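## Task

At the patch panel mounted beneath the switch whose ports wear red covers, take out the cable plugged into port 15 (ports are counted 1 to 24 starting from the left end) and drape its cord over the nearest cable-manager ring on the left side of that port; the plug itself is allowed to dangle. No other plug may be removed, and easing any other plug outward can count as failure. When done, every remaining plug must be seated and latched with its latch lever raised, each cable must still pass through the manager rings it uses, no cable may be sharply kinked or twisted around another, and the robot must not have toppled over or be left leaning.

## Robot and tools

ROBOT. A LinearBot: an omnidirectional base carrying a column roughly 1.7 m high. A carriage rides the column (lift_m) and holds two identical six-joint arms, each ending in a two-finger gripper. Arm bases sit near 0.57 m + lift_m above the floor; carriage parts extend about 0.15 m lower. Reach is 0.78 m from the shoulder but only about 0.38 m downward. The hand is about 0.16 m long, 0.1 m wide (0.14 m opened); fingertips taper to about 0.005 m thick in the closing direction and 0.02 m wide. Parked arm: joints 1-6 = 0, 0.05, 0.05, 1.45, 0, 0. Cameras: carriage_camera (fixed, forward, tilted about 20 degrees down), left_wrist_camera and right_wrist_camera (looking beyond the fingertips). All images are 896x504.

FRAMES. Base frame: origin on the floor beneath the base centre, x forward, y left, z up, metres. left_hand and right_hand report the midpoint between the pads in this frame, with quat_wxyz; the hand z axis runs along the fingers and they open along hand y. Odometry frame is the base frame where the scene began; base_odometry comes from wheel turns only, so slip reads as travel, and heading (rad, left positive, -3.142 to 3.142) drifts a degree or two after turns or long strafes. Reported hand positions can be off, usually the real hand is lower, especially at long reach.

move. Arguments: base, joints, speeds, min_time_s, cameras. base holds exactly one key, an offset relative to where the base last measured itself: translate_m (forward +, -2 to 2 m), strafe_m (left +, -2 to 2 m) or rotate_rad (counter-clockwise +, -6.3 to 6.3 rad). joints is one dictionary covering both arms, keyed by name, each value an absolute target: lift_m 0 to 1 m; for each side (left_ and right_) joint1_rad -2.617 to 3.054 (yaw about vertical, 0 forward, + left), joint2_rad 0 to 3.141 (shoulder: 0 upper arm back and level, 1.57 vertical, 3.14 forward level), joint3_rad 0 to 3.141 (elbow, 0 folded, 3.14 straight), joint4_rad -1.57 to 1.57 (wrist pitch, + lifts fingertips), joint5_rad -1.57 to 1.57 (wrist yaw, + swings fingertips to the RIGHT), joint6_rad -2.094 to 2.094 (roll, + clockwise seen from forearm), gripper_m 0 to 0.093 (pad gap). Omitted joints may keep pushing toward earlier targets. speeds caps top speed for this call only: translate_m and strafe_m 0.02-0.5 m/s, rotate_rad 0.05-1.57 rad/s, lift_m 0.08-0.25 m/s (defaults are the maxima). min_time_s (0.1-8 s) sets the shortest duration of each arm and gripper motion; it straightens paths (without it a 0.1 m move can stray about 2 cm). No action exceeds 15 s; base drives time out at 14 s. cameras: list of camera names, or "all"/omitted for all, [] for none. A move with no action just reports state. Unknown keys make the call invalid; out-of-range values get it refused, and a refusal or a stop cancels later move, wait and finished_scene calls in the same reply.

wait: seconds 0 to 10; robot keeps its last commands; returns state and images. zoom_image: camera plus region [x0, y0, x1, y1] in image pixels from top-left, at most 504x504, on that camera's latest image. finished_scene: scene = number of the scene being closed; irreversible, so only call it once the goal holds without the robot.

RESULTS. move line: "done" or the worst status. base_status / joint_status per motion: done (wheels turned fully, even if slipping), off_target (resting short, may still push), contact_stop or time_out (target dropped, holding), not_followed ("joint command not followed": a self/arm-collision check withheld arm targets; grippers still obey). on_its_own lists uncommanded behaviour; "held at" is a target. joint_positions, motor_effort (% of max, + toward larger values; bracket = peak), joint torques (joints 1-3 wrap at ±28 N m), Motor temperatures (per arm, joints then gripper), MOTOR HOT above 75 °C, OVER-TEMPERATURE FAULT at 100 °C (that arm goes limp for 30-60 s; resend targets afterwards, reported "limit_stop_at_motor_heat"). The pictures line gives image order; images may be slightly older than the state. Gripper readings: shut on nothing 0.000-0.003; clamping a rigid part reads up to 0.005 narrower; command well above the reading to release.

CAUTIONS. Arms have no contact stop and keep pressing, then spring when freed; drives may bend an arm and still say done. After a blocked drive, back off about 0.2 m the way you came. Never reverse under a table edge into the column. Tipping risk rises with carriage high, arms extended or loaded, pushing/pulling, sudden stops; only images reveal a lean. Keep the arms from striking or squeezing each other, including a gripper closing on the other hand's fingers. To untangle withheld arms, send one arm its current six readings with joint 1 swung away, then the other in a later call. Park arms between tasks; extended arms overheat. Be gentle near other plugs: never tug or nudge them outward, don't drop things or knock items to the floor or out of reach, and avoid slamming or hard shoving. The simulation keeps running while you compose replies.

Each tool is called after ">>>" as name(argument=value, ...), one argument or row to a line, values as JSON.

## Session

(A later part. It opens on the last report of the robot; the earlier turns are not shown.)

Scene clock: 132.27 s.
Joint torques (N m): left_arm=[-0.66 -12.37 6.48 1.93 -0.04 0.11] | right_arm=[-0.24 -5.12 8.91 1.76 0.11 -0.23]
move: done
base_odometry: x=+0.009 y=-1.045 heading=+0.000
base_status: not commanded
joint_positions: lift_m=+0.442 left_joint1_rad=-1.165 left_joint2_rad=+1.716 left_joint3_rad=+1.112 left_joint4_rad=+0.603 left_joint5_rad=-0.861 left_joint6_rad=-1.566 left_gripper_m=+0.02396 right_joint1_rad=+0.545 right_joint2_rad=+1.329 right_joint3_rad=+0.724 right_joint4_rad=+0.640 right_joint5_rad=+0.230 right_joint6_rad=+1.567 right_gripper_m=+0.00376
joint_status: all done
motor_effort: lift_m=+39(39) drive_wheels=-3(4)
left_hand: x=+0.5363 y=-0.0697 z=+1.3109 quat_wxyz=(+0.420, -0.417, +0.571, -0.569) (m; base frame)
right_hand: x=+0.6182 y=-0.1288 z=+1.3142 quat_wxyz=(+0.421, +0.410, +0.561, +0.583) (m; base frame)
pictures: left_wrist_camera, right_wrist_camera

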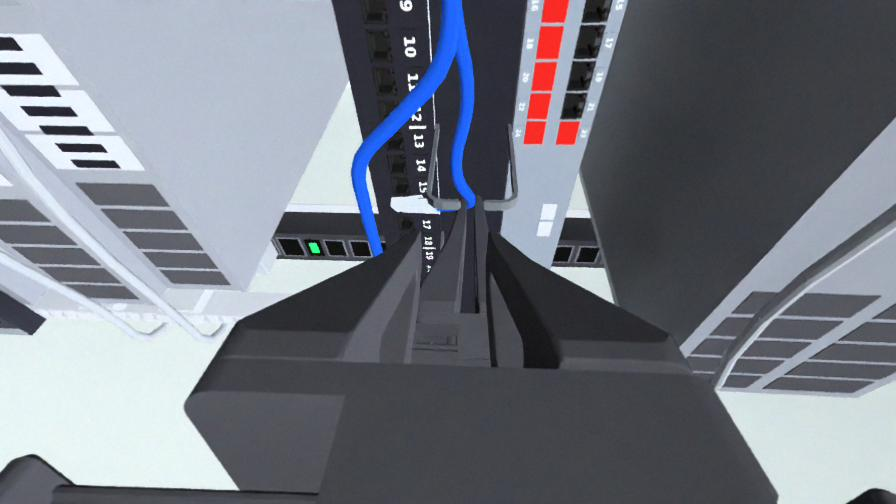

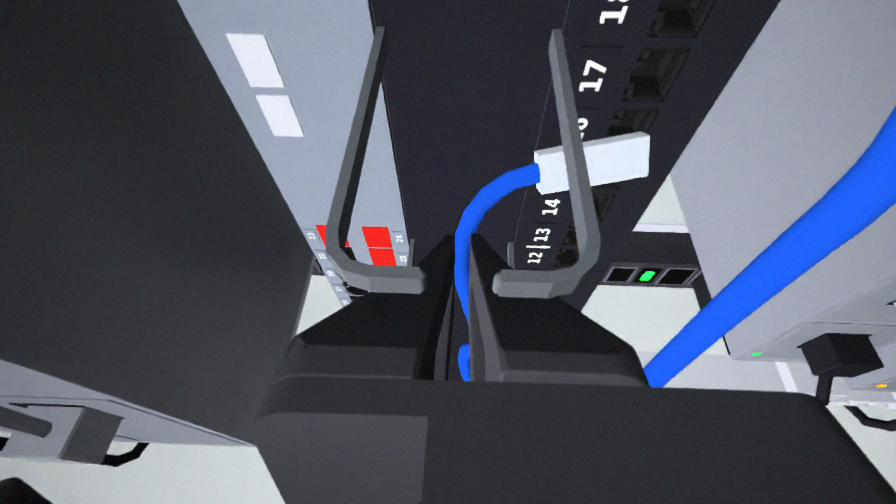

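>>> move(
  joints={"lift_m":0.447,"right_gripper_m":0.026},
  min_time_s=2,
  cameras=["left_wrist_camera","right_wrist_camera"],
)

>>> zoom_image(
  camera="left_wrist_camera",
  region=[370, 60, 570, 260],
)

>>> zoom_image(
  camera="right_wrist_camera",
  region=[370, 100, 670, 400],
)

Scene clock: 135.50 s.
Joint torques (N m): left_arm=[-0.83 -12.12 6.56 1.92 -0.05 0.12] | right_arm=[-0.25 -5.16 8.96 2.07 0.1 -0.23]
move: done
base_odometry: x=+0.009 y=-1.045 heading=+0.000
base_status: not commanded
joint_positions: lift_m=+0.447 left_joint1_rad=-1.165 left_joint2_rad=+1.714 left_joint3_rad=+1.112 left_joint4_rad=+0.607 left_joint5_rad=-0.861 left_joint6_rad=-1.566 left_gripper_m=+0.02396 right_joint1_rad=+0.545 right_joint2_rad=+1.329 right_joint3_rad=+0.724 right_joint4_rad=+0.614 right_joint5_rad=+0.232 right_joint6_rad=+1.567 right_gripper_m=+0.02593
joint_status: all done
motor_effort: lift_m=+38(46) drive_wheels=-4(4)
left_hand: x=+0.5362 y=-0.0693 z=+1.3175 quat_wxyz=(+0.419, -0.418, +0.569, -0.571) (m; base frame)
right_hand: x=+0.6184 y=-0.1290 z=+1.3130 quat_wxyz=(+0.418, +0.414, +0.569, +0.574) (m; base frame)
pictures: left_wrist_camera, right_wrist_camera

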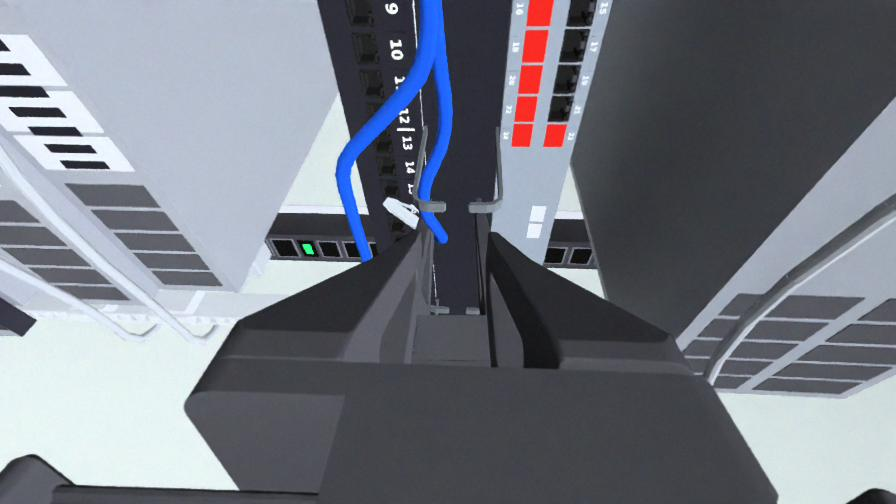

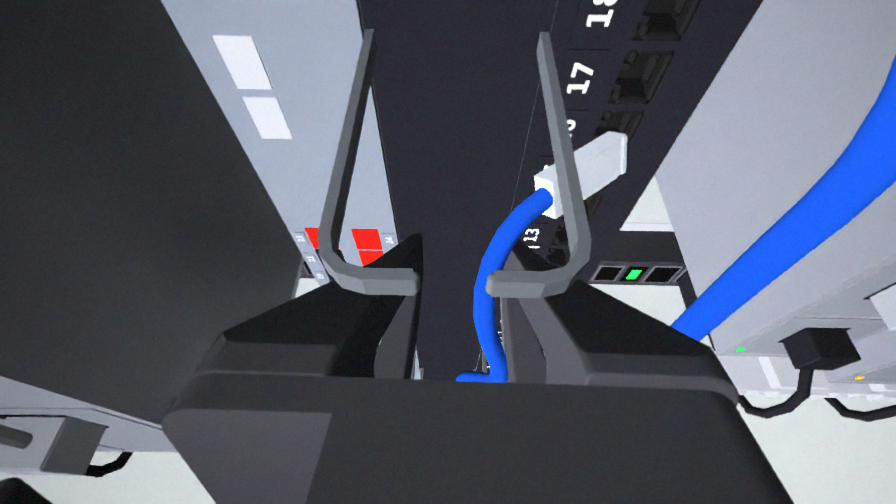

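Scaled by 2.520 from the camera's 896x504 image, which has a finer 1280x720 frame.

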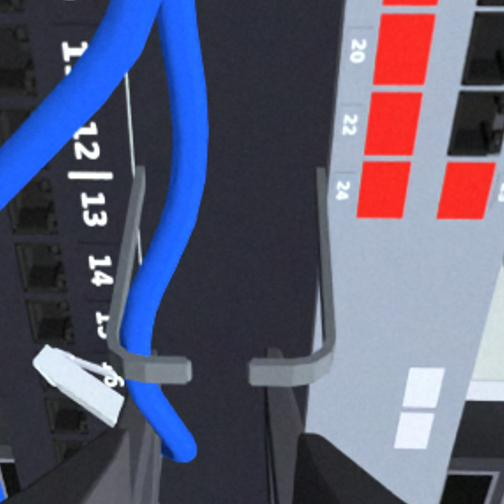

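Scaled by 1.680 from the camera's 896x504 image, which has a finer 1280x720 frame.

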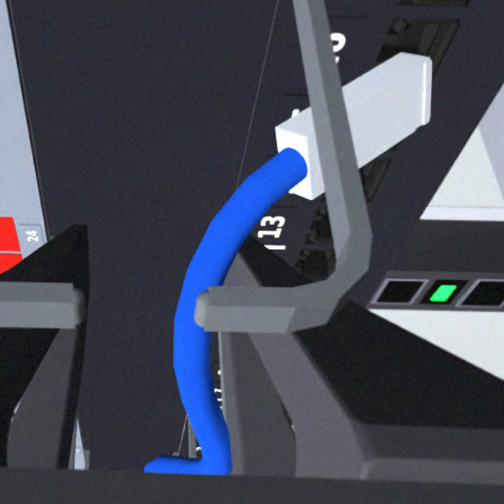

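>>> move(
  base={"translate_m":-0.03},
  speeds={"translate_m":0.03},
  cameras=["left_wrist_camera","right_wrist_camera"],
)

>>> zoom_image(
  camera="left_wrist_camera",
  region=[370, 60, 570, 260],
)

>>> zoom_image(
  camera="right_wrist_camera",
  region=[370, 100, 670, 400],
)

Scene clock: 137.30 s.
Joint torques (N m): left_arm=[-0.54 -12.15 6.49 1.86 -0.02 0.09] | right_arm=[-0.16 -5.16 8.94 2.11 0.09 -0.23]
move: done
base_odometry: x=-0.020 y=-1.045 heading=+0.000
base_status: done
joint_positions: lift_m=+0.447 left_joint1_rad=-1.166 left_joint2_rad=+1.714 left_joint3_rad=+1.112 left_joint4_rad=+0.607 left_joint5_rad=-0.861 left_joint6_rad=-1.566 left_gripper_m=+0.02396 right_joint1_rad=+0.544 right_joint2_rad=+1.329 right_joint3_rad=+0.724 right_joint4_rad=+0.612 right_joint5_rad=+0.233 right_joint6_rad=+1.567 right_gripper_m=+0.02593
joint_status: not commanded
motor_effort: lift_m=+39(40) drive_wheels=+0(10)
left_hand: x=+0.5356 y=-0.0698 z=+1.3175 quat_wxyz=(+0.419, -0.417, +0.570, -0.571) (m; base frame)
right_hand: x=+0.6186 y=-0.1295 z=+1.3124 quat_wxyz=(+0.419, +0.415, +0.570, +0.573) (m; base frame)
pictures: left_wrist_camera, right_wrist_camera

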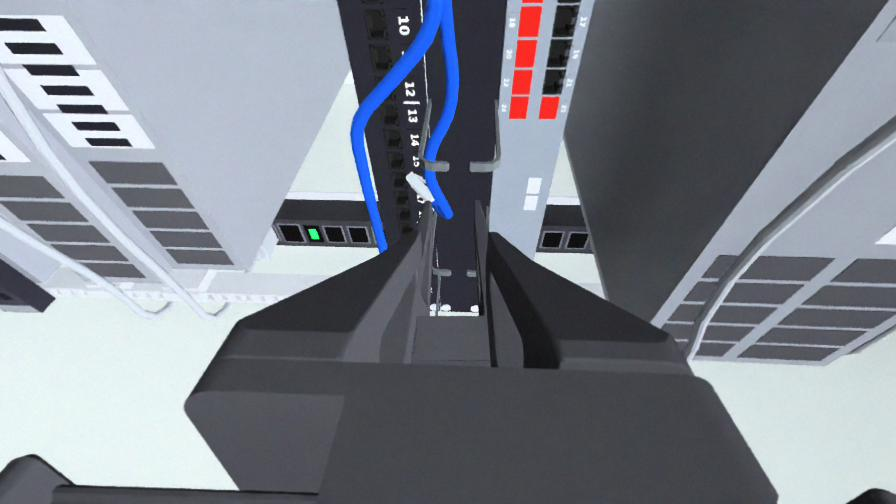

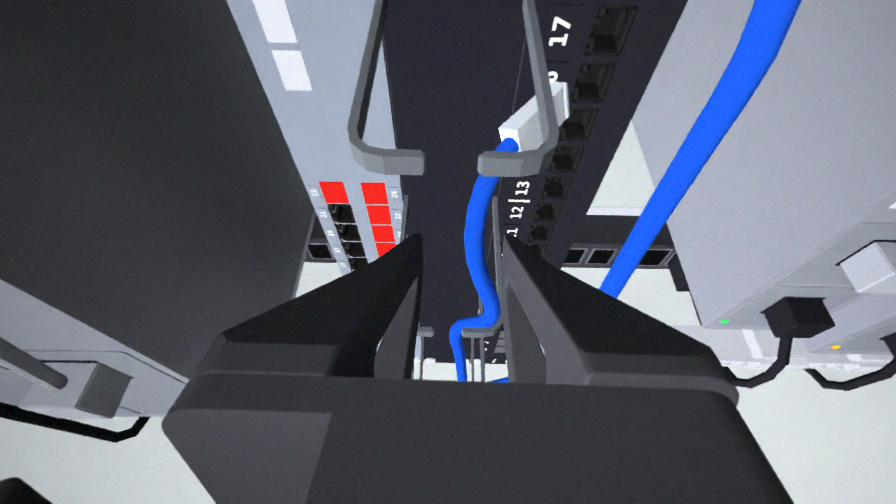

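Scaled by 2.520 from the camera's 896x504 image, which has a finer 1280x720 frame.

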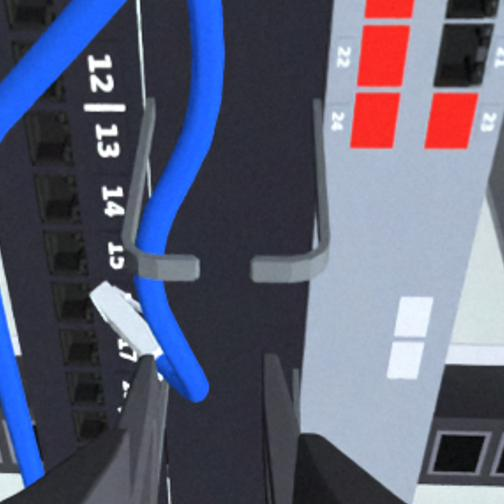

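Scaled by 1.680 from the camera's 896x504 image, which has a finer 1280x720 frame.

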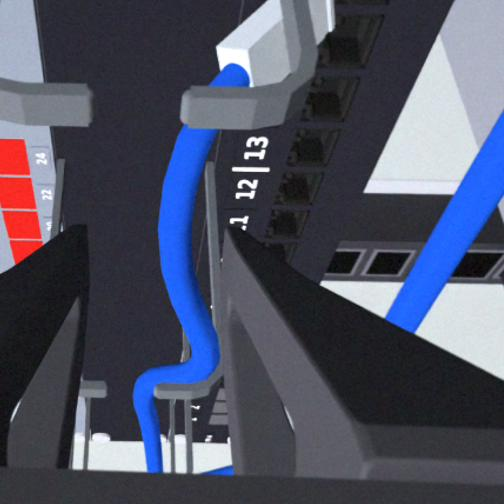

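>>> move(
  base={"translate_m":-0.05},
  speeds={"translate_m":0.03},
  cameras=["right_wrist_camera"],
)

>>> move(
  base={"translate_m":-0.2},
  cameras=["left_wrist_camera","right_wrist_camera"],
)

>>> zoom_image(
  camera="left_wrist_camera",
  region=[400, 0, 560, 180],
)

>>> zoom_image(
  camera="right_wrist_camera",
  region=[370, 100, 570, 300],
)

Scene clock: 139.77 s.
Joint torques (N m): left_arm=[-0.59 -12 6.37 1.9 -0.05 0.11] | right_arm=[-0.12 -5.16 8.96 2.1 0.08 -0.23]
move: done
base_odometry: x=-0.070 y=-1.045 heading=+0.000
base_status: done
joint_positions: lift_m=+0.447 left_joint1_rad=-1.166 left_joint2_rad=+1.714 left_joint3_rad=+1.112 left_joint4_rad=+0.607 left_joint5_rad=-0.861 left_joint6_rad=-1.566 left_gripper_m=+0.02396 right_joint1_rad=+0.543 right_joint2_rad=+1.329 right_joint3_rad=+0.724 right_joint4_rad=+0.611 right_joint5_rad=+0.235 right_joint6_rad=+1.567 right_gripper_m=+0.02593
joint_status: not commanded
motor_effort: lift_m=+39(39) drive_wheels=-1(11)
left_hand: x=+0.5358 y=-0.0696 z=+1.3175 quat_wxyz=(+0.419, -0.417, +0.569, -0.571) (m; base frame)
right_hand: x=+0.6189 y=-0.1301 z=+1.3121 quat_wxyz=(+0.419, +0.416, +0.570, +0.572) (m; base frame)
pictures: right_wrist_camera

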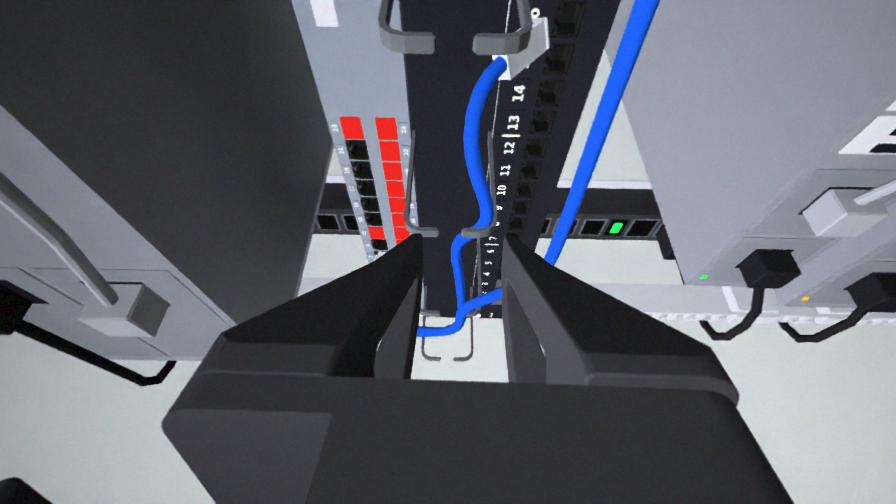

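Scene clock: 141.83 s.
Joint torques (N m): left_arm=[-0.31 -12.08 6.6 1.9 -0.03 0.09] | right_arm=[0.05 -5.11 8.94 2.13 0.07 -0.23]
move: done
base_odometry: x=-0.270 y=-1.045 heading=+0.000
base_status: done
joint_positions: lift_m=+0.447 left_joint1_rad=-1.169 left_joint2_rad=+1.714 left_joint3_rad=+1.112 left_joint4_rad=+0.607 left_joint5_rad=-0.861 left_joint6_rad=-1.566 left_gripper_m=+0.02396 right_joint1_rad=+0.542 right_joint2_rad=+1.329 right_joint3_rad=+0.724 right_joint4_rad=+0.610 right_joint5_rad=+0.236 right_joint6_rad=+1.567 right_gripper_m=+0.02593
joint_status: not commanded
motor_effort: lift_m=+39(39) drive_wheels=-1(11)
left_hand: x=+0.5346 y=-0.0706 z=+1.3175 quat_wxyz=(+0.418, -0.416, +0.570, -0.571) (m; base frame)
right_hand: x=+0.6192 y=-0.1308 z=+1.3119 quat_wxyz=(+0.420, +0.416, +0.570, +0.571) (m; base frame)
pictures: left_wrist_camera, right_wrist_camera

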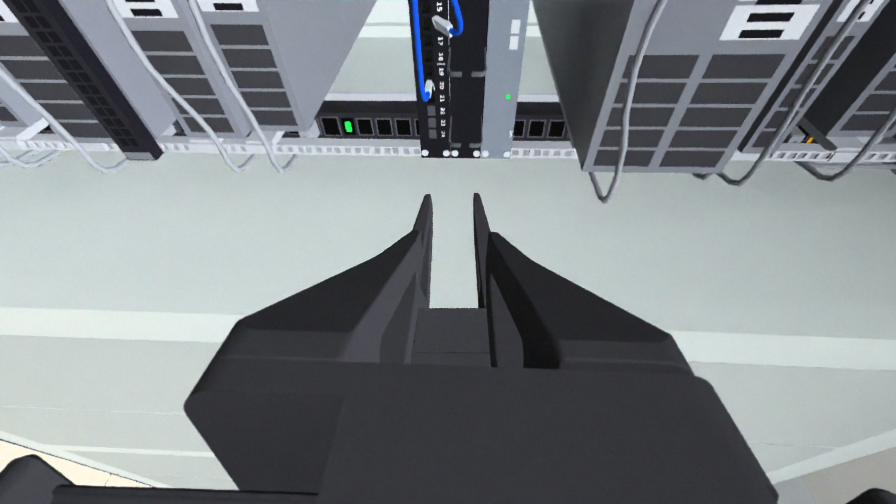

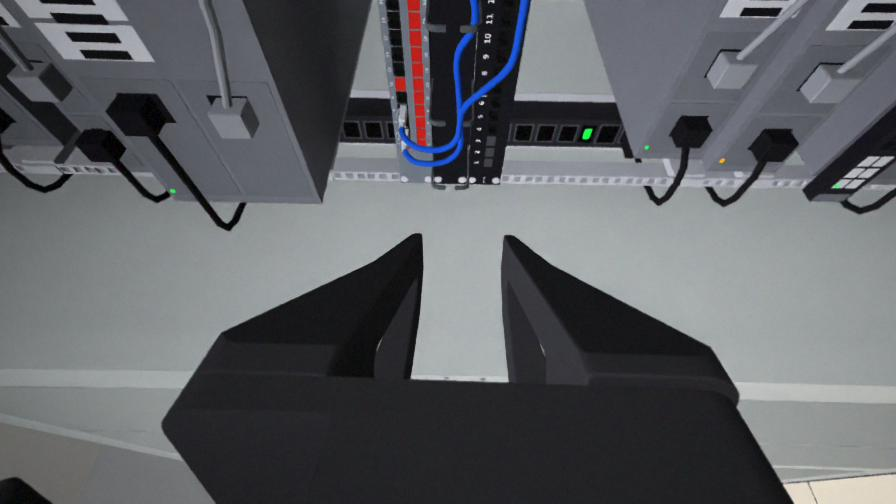

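Scaled by 2.800 from the camera's 896x504 image, which has a finer 1280x720 frame.

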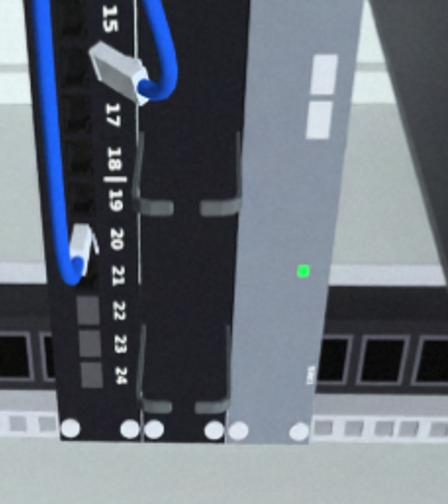

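Scaled by 2.520 from the camera's 896x504 image, which has a finer 1280x720 frame.

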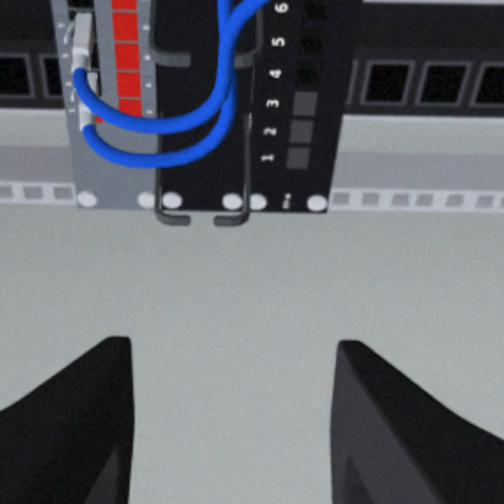

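Now a level view from the left hand to check rings 2 and 3.

>>> move(
  joints={"left_joint1_rad":-0.986,"left_joint2_rad":1.62,"left_joint3_rad":1.248,"left_joint4_rad":0.372,"left_joint5_rad":-0.986,"left_joint6_rad":0,"right_joint1_rad":0,"right_joint2_rad":0.05,"right_joint3_rad":0.05,"right_joint4_rad":1.45,"right_joint5_rad":0,"right_joint6_rad":0},
  min_time_s=2,
  cameras=["left_wrist_camera"],
)

>>> zoom_image(
  camera="left_wrist_camera",
  region=[440, 20, 720, 170],
)

Scene clock: 144.57 s.
Joint torques (N m): left_arm=[0.02 -13.55 11.02 1.81 -0.11 0.11] | right_arm=[-0.49 2.93 5.08 -0.2 -0.11 -0.33]
move: done
base_odometry: x=-0.270 y=-1.045 heading=+0.000
base_status: not commanded
joint_positions: lift_m=+0.447 left_joint1_rad=-0.992 left_joint2_rad=+1.650 left_joint3_rad=+1.216 left_joint4_rad=+0.385 left_joint5_rad=-0.976 left_joint6_rad=-0.009 left_gripper_m=+0.02396 right_joint1_rad=+0.007 right_joint2_rad=+0.059 right_joint3_rad=+0.063 right_joint4_rad=+1.438 right_joint5_rad=+0.010 right_joint6_rad=+0.014 right_gripper_m=+0.02593
joint_status: all done
motor_effort: lift_m=+39(39) drive_wheels=-2(2)
left_hand: x=+0.5971 y=+0.0141 z=+1.3508 quat_wxyz=(+0.697, +0.017, +0.717, +0.006) (m; base frame)
right_hand: x=+0.2599 y=-0.3212 z=+1.4649 quat_wxyz=(+0.998, +0.005, +0.064, +0.010) (m; base frame)
pictures: left_wrist_camera

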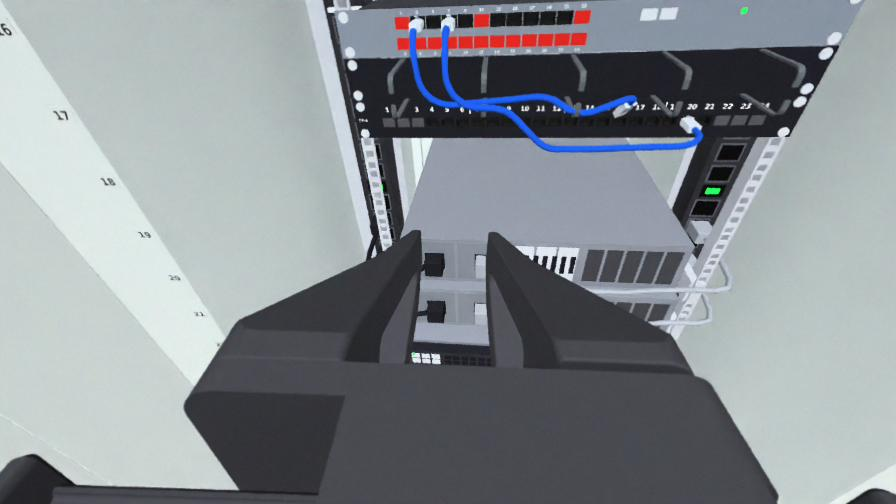

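Scaled by 1.800 from the camera's 896x504 image, which has a finer 1280x720 frame.

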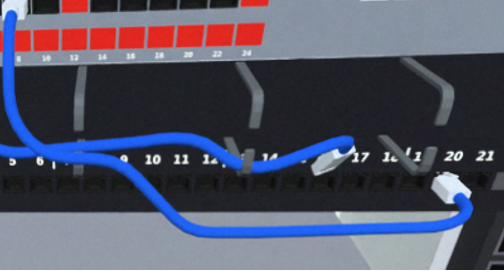

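>>> zoom_image(
  camera="left_wrist_camera",
  region=[440, 50, 540, 130],
)

>>> zoom_image(
  camera="left_wrist_camera",
  region=[540, 50, 640, 130],
)

>>> zoom_image(
  camera="left_wrist_camera",
  region=[640, 80, 740, 160],
)

Scaled by 5.040 from the camera's 896x504 image, which has a finer 1280x720 frame.

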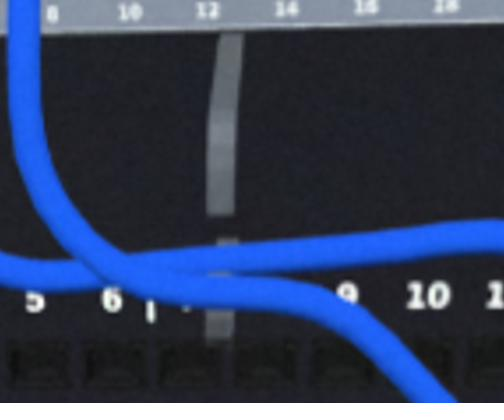

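Scaled by 5.040 from the camera's 896x504 image, which has a finer 1280x720 frame.

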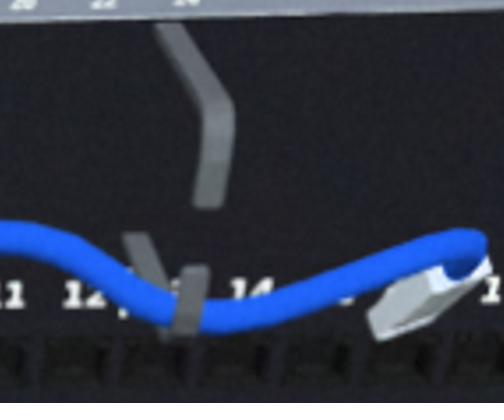

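Scaled by 5.040 from the camera's 896x504 image, which has a finer 1280x720 frame.

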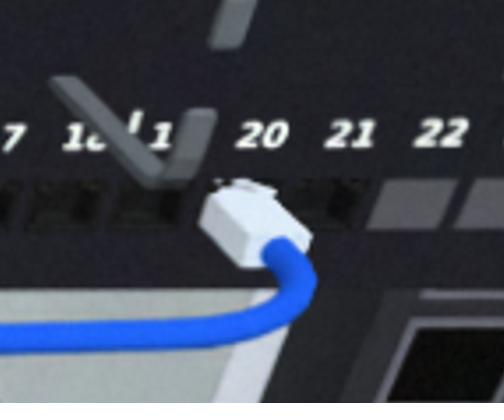

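>>> move(
  base={"strafe_m":0.065},
  joints={"lift_m":0.44,"right_joint1_rad":0.815,"right_joint2_rad":1.535,"right_joint3_rad":0.93,"right_joint4_rad":0.61,"right_joint5_rad":0.815,"right_joint6_rad":1.57,"right_gripper_m":0.02,"left_joint1_rad":-0.778,"left_joint2_rad":1.40,"left_joint3_rad":0.985,"left_joint4_rad":0.42,"left_joint5_rad":-0.37,"left_joint6_rad":-1.57},
  min_time_s=2.5,
  cameras=["right_wrist_camera","left_wrist_camera"],
)

>>> move(
  base={"translate_m":0.11},
  speeds={"translate_m":0.1},
  cameras=["right_wrist_camera","left_wrist_camera"],
)

Scene clock: 148.87 s.
Joint torques (N m): left_arm=[0.02 -10.71 6.16 2.24 0.11 0.05] | right_arm=[0.8 -5.94 9.92 1.76 0.13 -0.11]
move: done
base_odometry: x=-0.271 y=-0.980 heading=+0.000
base_status: done
joint_positions: lift_m=+0.440 left_joint1_rad=-0.784 left_joint2_rad=+1.425 left_joint3_rad=+1.005 left_joint4_rad=+0.415 left_joint5_rad=-0.381 left_joint6_rad=-1.561 left_gripper_m=+0.02396 right_joint1_rad=+0.809 right_joint2_rad=+1.523 right_joint3_rad=+0.904 right_joint4_rad=+0.627 right_joint5_rad=+0.805 right_joint6_rad=+1.555 right_gripper_m=+0.02010
joint_status: all done
motor_effort: lift_m=+39(41) drive_wheels=+1(11)
left_hand: x=+0.6002 y=+0.0378 z=+1.3527 quat_wxyz=(+0.392, -0.387, +0.594, -0.587) (m; base frame)
right_hand: x=+0.6169 y=-0.0907 z=+1.3096 quat_wxyz=(+0.503, +0.495, +0.502, +0.500) (m; base frame)
pictures: left_wrist_camera, right_wrist_camera

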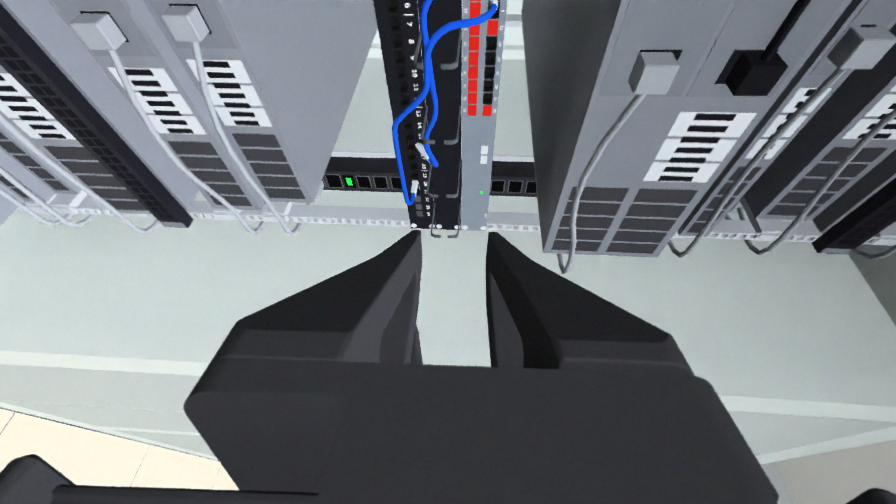

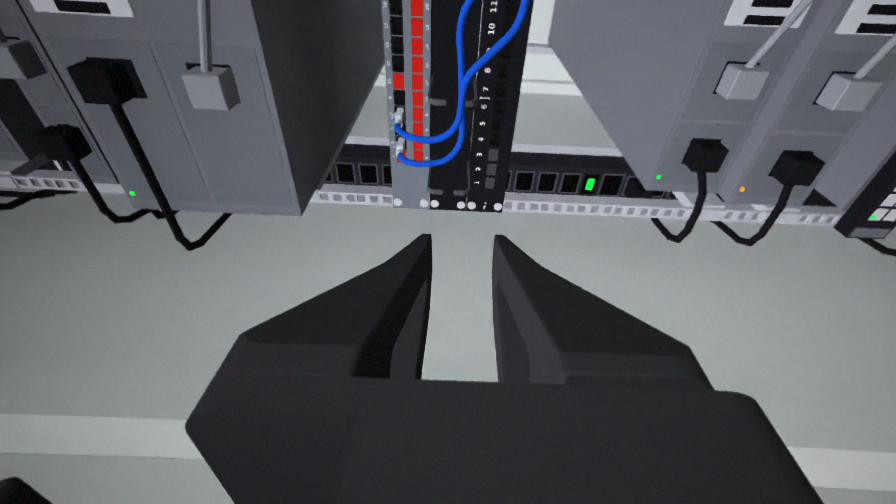

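Scene clock: 150.77 s.
Joint torques (N m): left_arm=[-0.21 -10.28 6 2.22 0.12 0.05] | right_arm=[0.49 -6.01 9.92 1.81 0.11 -0.11]
move: done
base_odometry: x=-0.161 y=-0.980 heading=+0.001
base_status: done
joint_positions: lift_m=+0.440 left_joint1_rad=-0.781 left_joint2_rad=+1.420 left_joint3_rad=+1.005 left_joint4_rad=+0.419 left_joint5_rad=-0.378 left_joint6_rad=-1.562 left_gripper_m=+0.02396 right_joint1_rad=+0.812 right_joint2_rad=+1.524 right_joint3_rad=+0.904 right_joint4_rad=+0.623 right_joint5_rad=+0.808 right_joint6_rad=+1.557 right_gripper_m=+0.02010
joint_status: not commanded
motor_effort: lift_m=+39(39) drive_wheels=-5(11)
left_hand: x=+0.6001 y=+0.0391 z=+1.3554 quat_wxyz=(+0.393, -0.387, +0.590, -0.590) (m; base frame)
right_hand: x=+0.6163 y=-0.0900 z=+1.3085 quat_wxyz=(+0.502, +0.496, +0.503, +0.499) (m; base frame)
pictures: left_wrist_camera, right_wrist_camera

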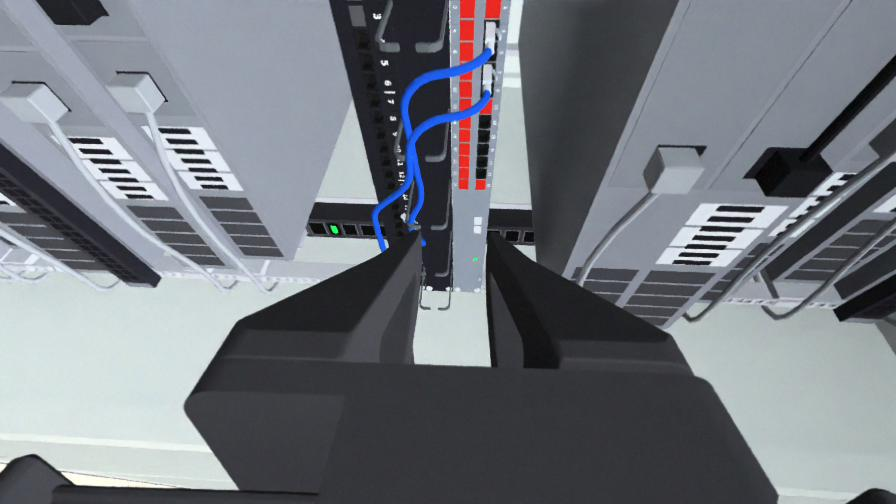

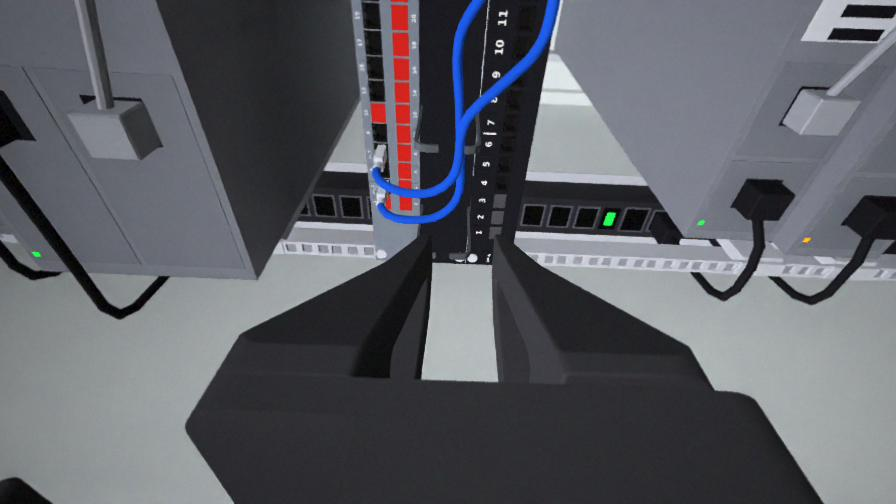

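>>> zoom_image(
  camera="right_wrist_camera",
  region=[390, 20, 570, 220],
)

>>> zoom_image(
  camera="left_wrist_camera",
  region=[340, 60, 520, 260],
)

Scaled by 2.520 from the camera's 896x504 image, which has a finer 1280x720 frame.

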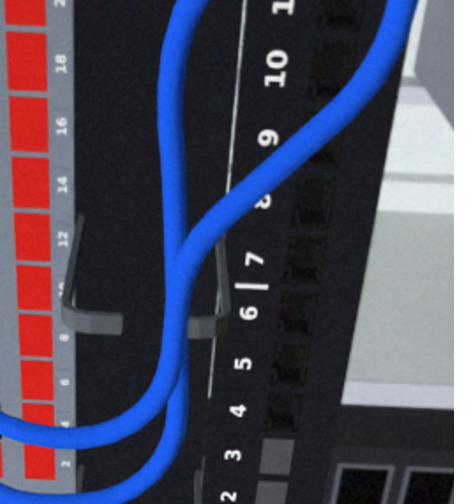

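Scaled by 2.520 from the camera's 896x504 image, which has a finer 1280x720 frame.

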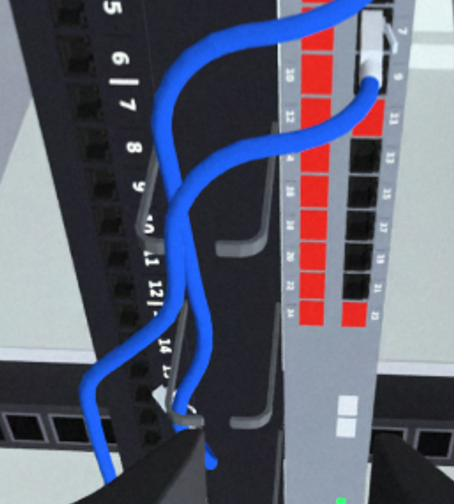

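>>> move(
  base={"strafe_m":0.008},
  joints={"lift_m":0.437,"right_gripper_m":0.03},
  cameras=[],
)

>>> move(
  base={"translate_m":0.08},
  speeds={"translate_m":0.08},
  cameras=["right_wrist_camera","left_wrist_camera"],
)

>>> zoom_image(
  camera="right_wrist_camera",
  region=[370, 120, 570, 320],
)

>>> zoom_image(
  camera="left_wrist_camera",
  region=[340, 60, 520, 260],
)

Scene clock: 152.20 s.
Joint torques (N m): left_arm=[-0.5 -10.11 6.57 2.15 0.14 0.07] | right_arm=[0.34 -6.2 9.65 1.84 0.11 -0.12]
move: done
base_odometry: x=-0.161 y=-0.972 heading=+0.000
base_status: done
joint_positions: lift_m=+0.437 left_joint1_rad=-0.780 left_joint2_rad=+1.419 left_joint3_rad=+1.002 left_joint4_rad=+0.421 left_joint5_rad=-0.377 left_joint6_rad=-1.563 left_gripper_m=+0.02396 right_joint1_rad=+0.814 right_joint2_rad=+1.525 right_joint3_rad=+0.907 right_joint4_rad=+0.621 right_joint5_rad=+0.809 right_joint6_rad=+1.557 right_gripper_m=+0.02991
joint_status: all done
motor_effort: lift_m=+38(39) drive_wheels=+3(5)
left_hand: x=+0.6003 y=+0.0399 z=+1.3521 quat_wxyz=(+0.393, -0.387, +0.590, -0.590) (m; base frame)
right_hand: x=+0.6163 y=-0.0891 z=+1.3059 quat_wxyz=(+0.502, +0.496, +0.503, +0.499) (m; base frame)
pictures: none
No camera images: "cameras" was empty.

Scene clock: 153.83 s.
Joint torques (N m): left_arm=[3.81 -8.81 7.02 2.17 0.39 0.1] | right_arm=[0.38 -6.22 9.72 1.83 0.09 -0.12]
move: done
base_odometry: x=-0.081 y=-0.972 heading=+0.001
base_status: done
joint_positions: lift_m=+0.437 left_joint1_rad=-0.822 left_joint2_rad=+1.406 left_joint3_rad=+0.997 left_joint4_rad=+0.421 left_joint5_rad=-0.402 left_joint6_rad=-1.568 left_gripper_m=+0.02396 right_joint1_rad=+0.814 right_joint2_rad=+1.525 right_joint3_rad=+0.907 right_joint4_rad=+0.621 right_joint5_rad=+0.809 right_joint6_rad=+1.558 right_gripper_m=+0.02991
joint_status: not commanded
motor_effort: lift_m=+38(39) drive_wheels=+4(13)
left_hand: x=+0.5878 y=+0.0304 z=+1.3555 quat_wxyz=(+0.386, -0.383, +0.589, -0.597) (m; base frame)
right_hand: x=+0.6162 y=-0.0889 z=+1.3059 quat_wxyz=(+0.502, +0.496, +0.503, +0.499) (m; base frame)
pictures: left_wrist_camera, right_wrist_camera

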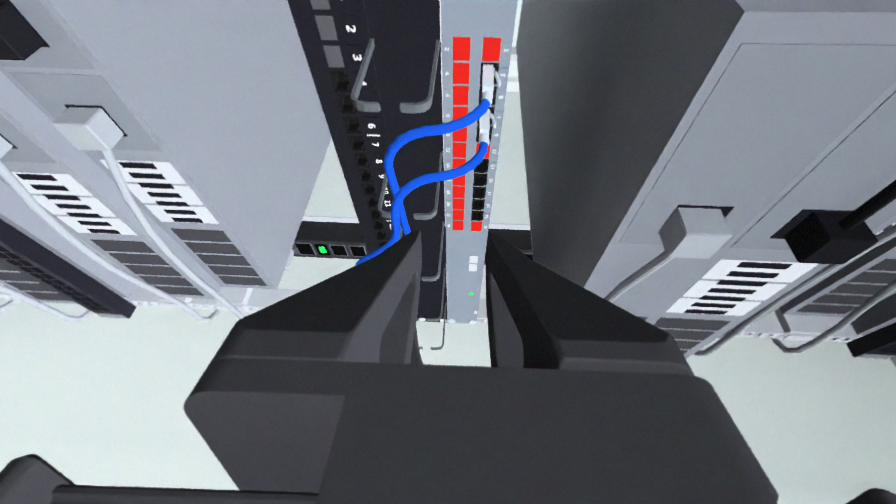

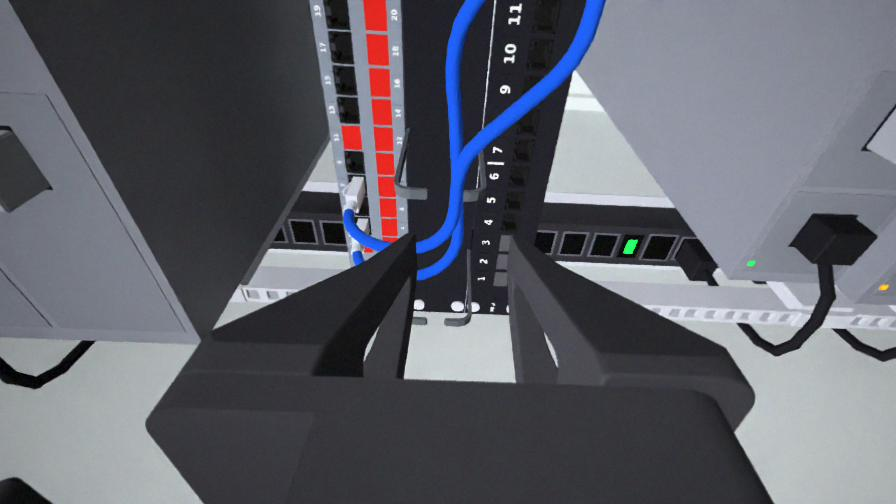

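Scaled by 2.520 from the camera's 896x504 image, which has a finer 1280x720 frame.

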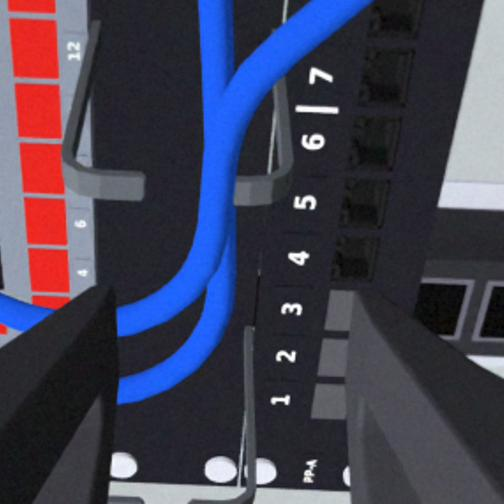

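Scaled by 2.520 from the camera's 896x504 image, which has a finer 1280x720 frame.

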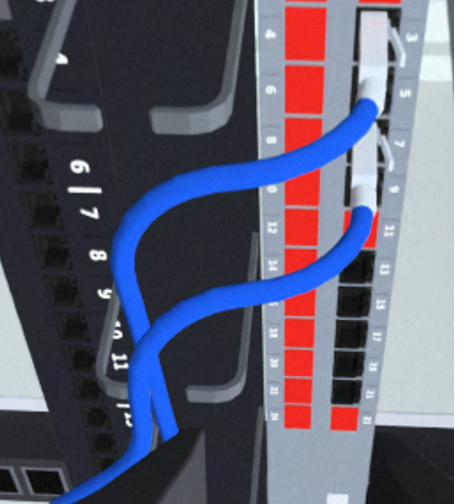

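>>> move(
  base={"translate_m":-0.08},
  speeds={"translate_m":0.1},
  cameras=[],
)

>>> move(
  joints={"left_joint1_rad":0,"left_joint2_rad":0.05,"left_joint3_rad":0.05,"left_joint4_rad":1.45,"left_joint5_rad":0,"left_joint6_rad":0},
  min_time_s=1.5,
  cameras=[],
)

>>> move(
  base={"translate_m":0.1},
  speeds={"translate_m":0.1},
  cameras=["right_wrist_camera"],
)

>>> zoom_image(
  camera="right_wrist_camera",
  region=[370, 120, 570, 320],
)

Scene clock: 155.80 s.
Joint torques (N m): left_arm=[-0.46 -8.59 7.04 2.21 0.16 0.14] | right_arm=[0.38 -6.01 9.61 1.82 0.06 -0.12]
move: done
base_odometry: x=-0.161 y=-0.972 heading=+0.001
base_status: done
joint_positions: lift_m=+0.437 left_joint1_rad=-0.779 left_joint2_rad=+1.406 left_joint3_rad=+0.997 left_joint4_rad=+0.421 left_joint5_rad=-0.378 left_joint6_rad=-1.568 left_gripper_m=+0.02396 right_joint1_rad=+0.814 right_joint2_rad=+1.525 right_joint3_rad=+0.907 right_joint4_rad=+0.621 right_joint5_rad=+0.809 right_joint6_rad=+1.558 right_gripper_m=+0.02991
joint_status: not commanded
motor_effort: lift_m=+38(38) drive_wheels=+4(11)
left_hand: x=+0.5984 y=+0.0424 z=+1.3556 quat_wxyz=(+0.392, -0.389, +0.586, -0.593) (m; base frame)
right_hand: x=+0.6162 y=-0.0889 z=+1.3059 quat_wxyz=(+0.502, +0.496, +0.503, +0.499) (m; base frame)
pictures: none
No camera images: "cameras" was empty.

Scene clock: 157.83 s.
Joint torques (N m): left_arm=[-0.01 3.64 4.34 -0.06 0.19 0.18] | right_arm=[0.32 -6.2 9.65 1.83 0.09 -0.12]
move: done
base_odometry: x=-0.161 y=-0.972 heading=+0.001
base_status: not commanded
joint_positions: lift_m=+0.437 left_joint1_rad=-0.006 left_joint2_rad=+0.059 left_joint3_rad=+0.067 left_joint4_rad=+1.440 left_joint5_rad=-0.011 left_joint6_rad=-0.009 left_gripper_m=+0.02397 right_joint1_rad=+0.814 right_joint2_rad=+1.525 right_joint3_rad=+0.907 right_joint4_rad=+0.621 right_joint5_rad=+0.809 right_joint6_rad=+1.558 right_gripper_m=+0.02991
joint_status: all done
motor_effort: lift_m=+38(38) drive_wheels=-5(5)
left_hand: x=+0.2583 y=+0.3215 z=+1.4560 quat_wxyz=(+0.998, -0.005, +0.062, -0.007) (m; base frame)
right_hand: x=+0.6162 y=-0.0889 z=+1.3059 quat_wxyz=(+0.502, +0.496, +0.503, +0.499) (m; base frame)
pictures: none
No camera images: "cameras" was empty.

Scene clock: 159.67 s.
Joint torques (N m): left_arm=[-0.03 3.78 4.46 -0.08 0.18 0.13] | right_arm=[0.34 -6.17 9.62 1.83 0.1 -0.12]
move: done
base_odometry: x=-0.061 y=-0.972 heading=+0.001
base_status: done
joint_positions: lift_m=+0.437 left_joint1_rad=-0.006 left_joint2_rad=+0.059 left_joint3_rad=+0.067 left_joint4_rad=+1.446 left_joint5_rad=-0.009 left_joint6_rad=-0.007 left_gripper_m=+0.02397 right_joint1_rad=+0.814 right_joint2_rad=+1.525 right_joint3_rad=+0.907 right_joint4_rad=+0.621 right_joint5_rad=+0.810 right_joint6_rad=+1.558 right_gripper_m=+0.02991
joint_status: not commanded
motor_effort: lift_m=+38(38) drive_wheels=-4(12)
left_hand: x=+0.2569 y=+0.3211 z=+1.4562 quat_wxyz=(+0.998, -0.004, +0.059, -0.006) (m; base frame)
right_hand: x=+0.6162 y=-0.0890 z=+1.3059 quat_wxyz=(+0.502, +0.496, +0.503, +0.499) (m; base frame)
pictures: right_wrist_camera

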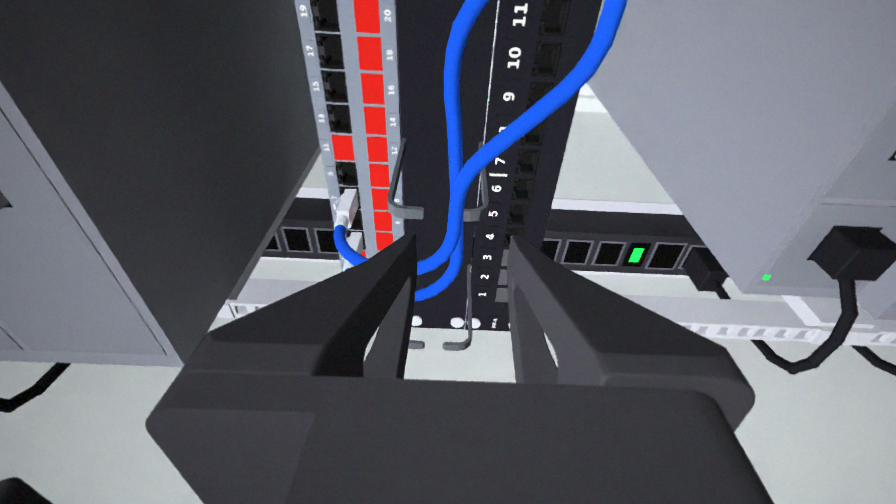

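Scaled by 2.520 from the camera's 896x504 image, which has a finer 1280x720 frame.

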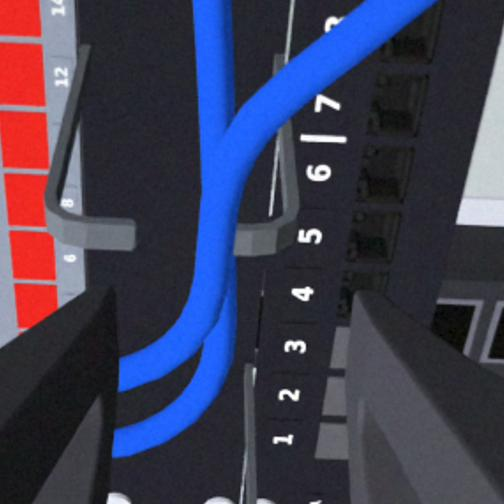

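>>> move(
  base={"translate_m":0.03},
  speeds={"translate_m":0.05},
  cameras=["right_wrist_camera"],
)

>>> zoom_image(
  camera="right_wrist_camera",
  region=[370, 120, 570, 320],
)

Scene clock: 161.03 s.
Joint torques (N m): left_arm=[0.06 3.67 4.05 -0.14 0.16 0.13] | right_arm=[0.31 -6.06 9.68 1.83 0.09 -0.12]
move: done
base_odometry: x=-0.031 y=-0.971 heading=+0.002
base_status: done
joint_positions: lift_m=+0.437 left_joint1_rad=-0.006 left_joint2_rad=+0.059 left_joint3_rad=+0.067 left_joint4_rad=+1.449 left_joint5_rad=-0.009 left_joint6_rad=-0.007 left_gripper_m=+0.02397 right_joint1_rad=+0.814 right_joint2_rad=+1.525 right_joint3_rad=+0.907 right_joint4_rad=+0.621 right_joint5_rad=+0.810 right_joint6_rad=+1.558 right_gripper_m=+0.02991
joint_status: not commanded
motor_effort: lift_m=+38(39) drive_wheels=-3(11)
left_hand: x=+0.2562 y=+0.3211 z=+1.4563 quat_wxyz=(+0.998, -0.004, +0.057, -0.006) (m; base frame)
right_hand: x=+0.6162 y=-0.0890 z=+1.3059 quat_wxyz=(+0.502, +0.496, +0.503, +0.499) (m; base frame)
pictures: right_wrist_camera

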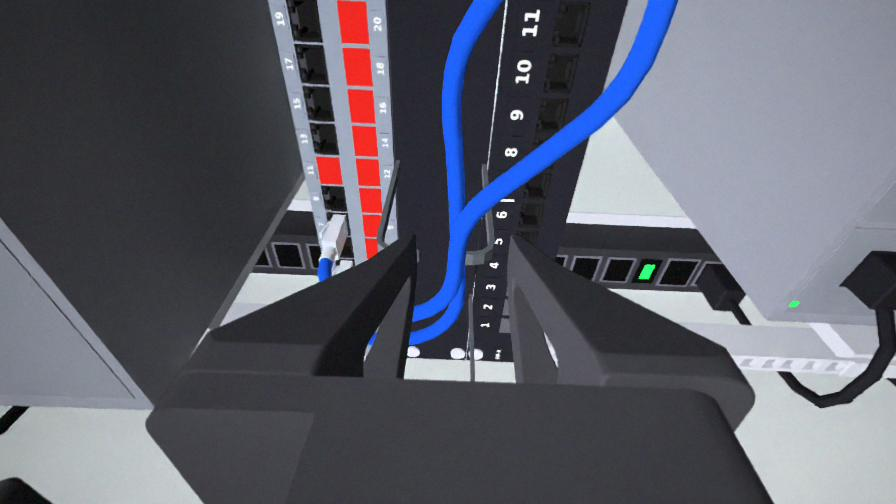

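Scaled by 2.520 from the camera's 896x504 image, which has a finer 1280x720 frame.

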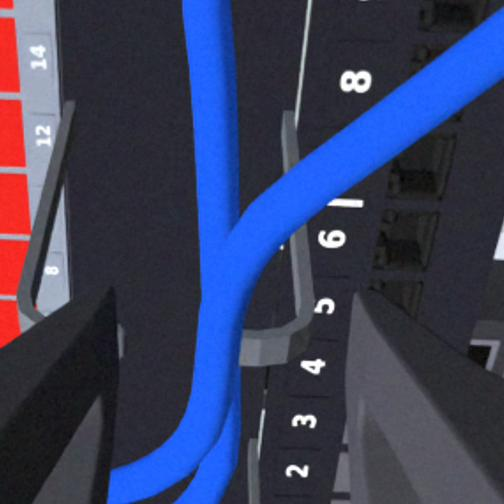

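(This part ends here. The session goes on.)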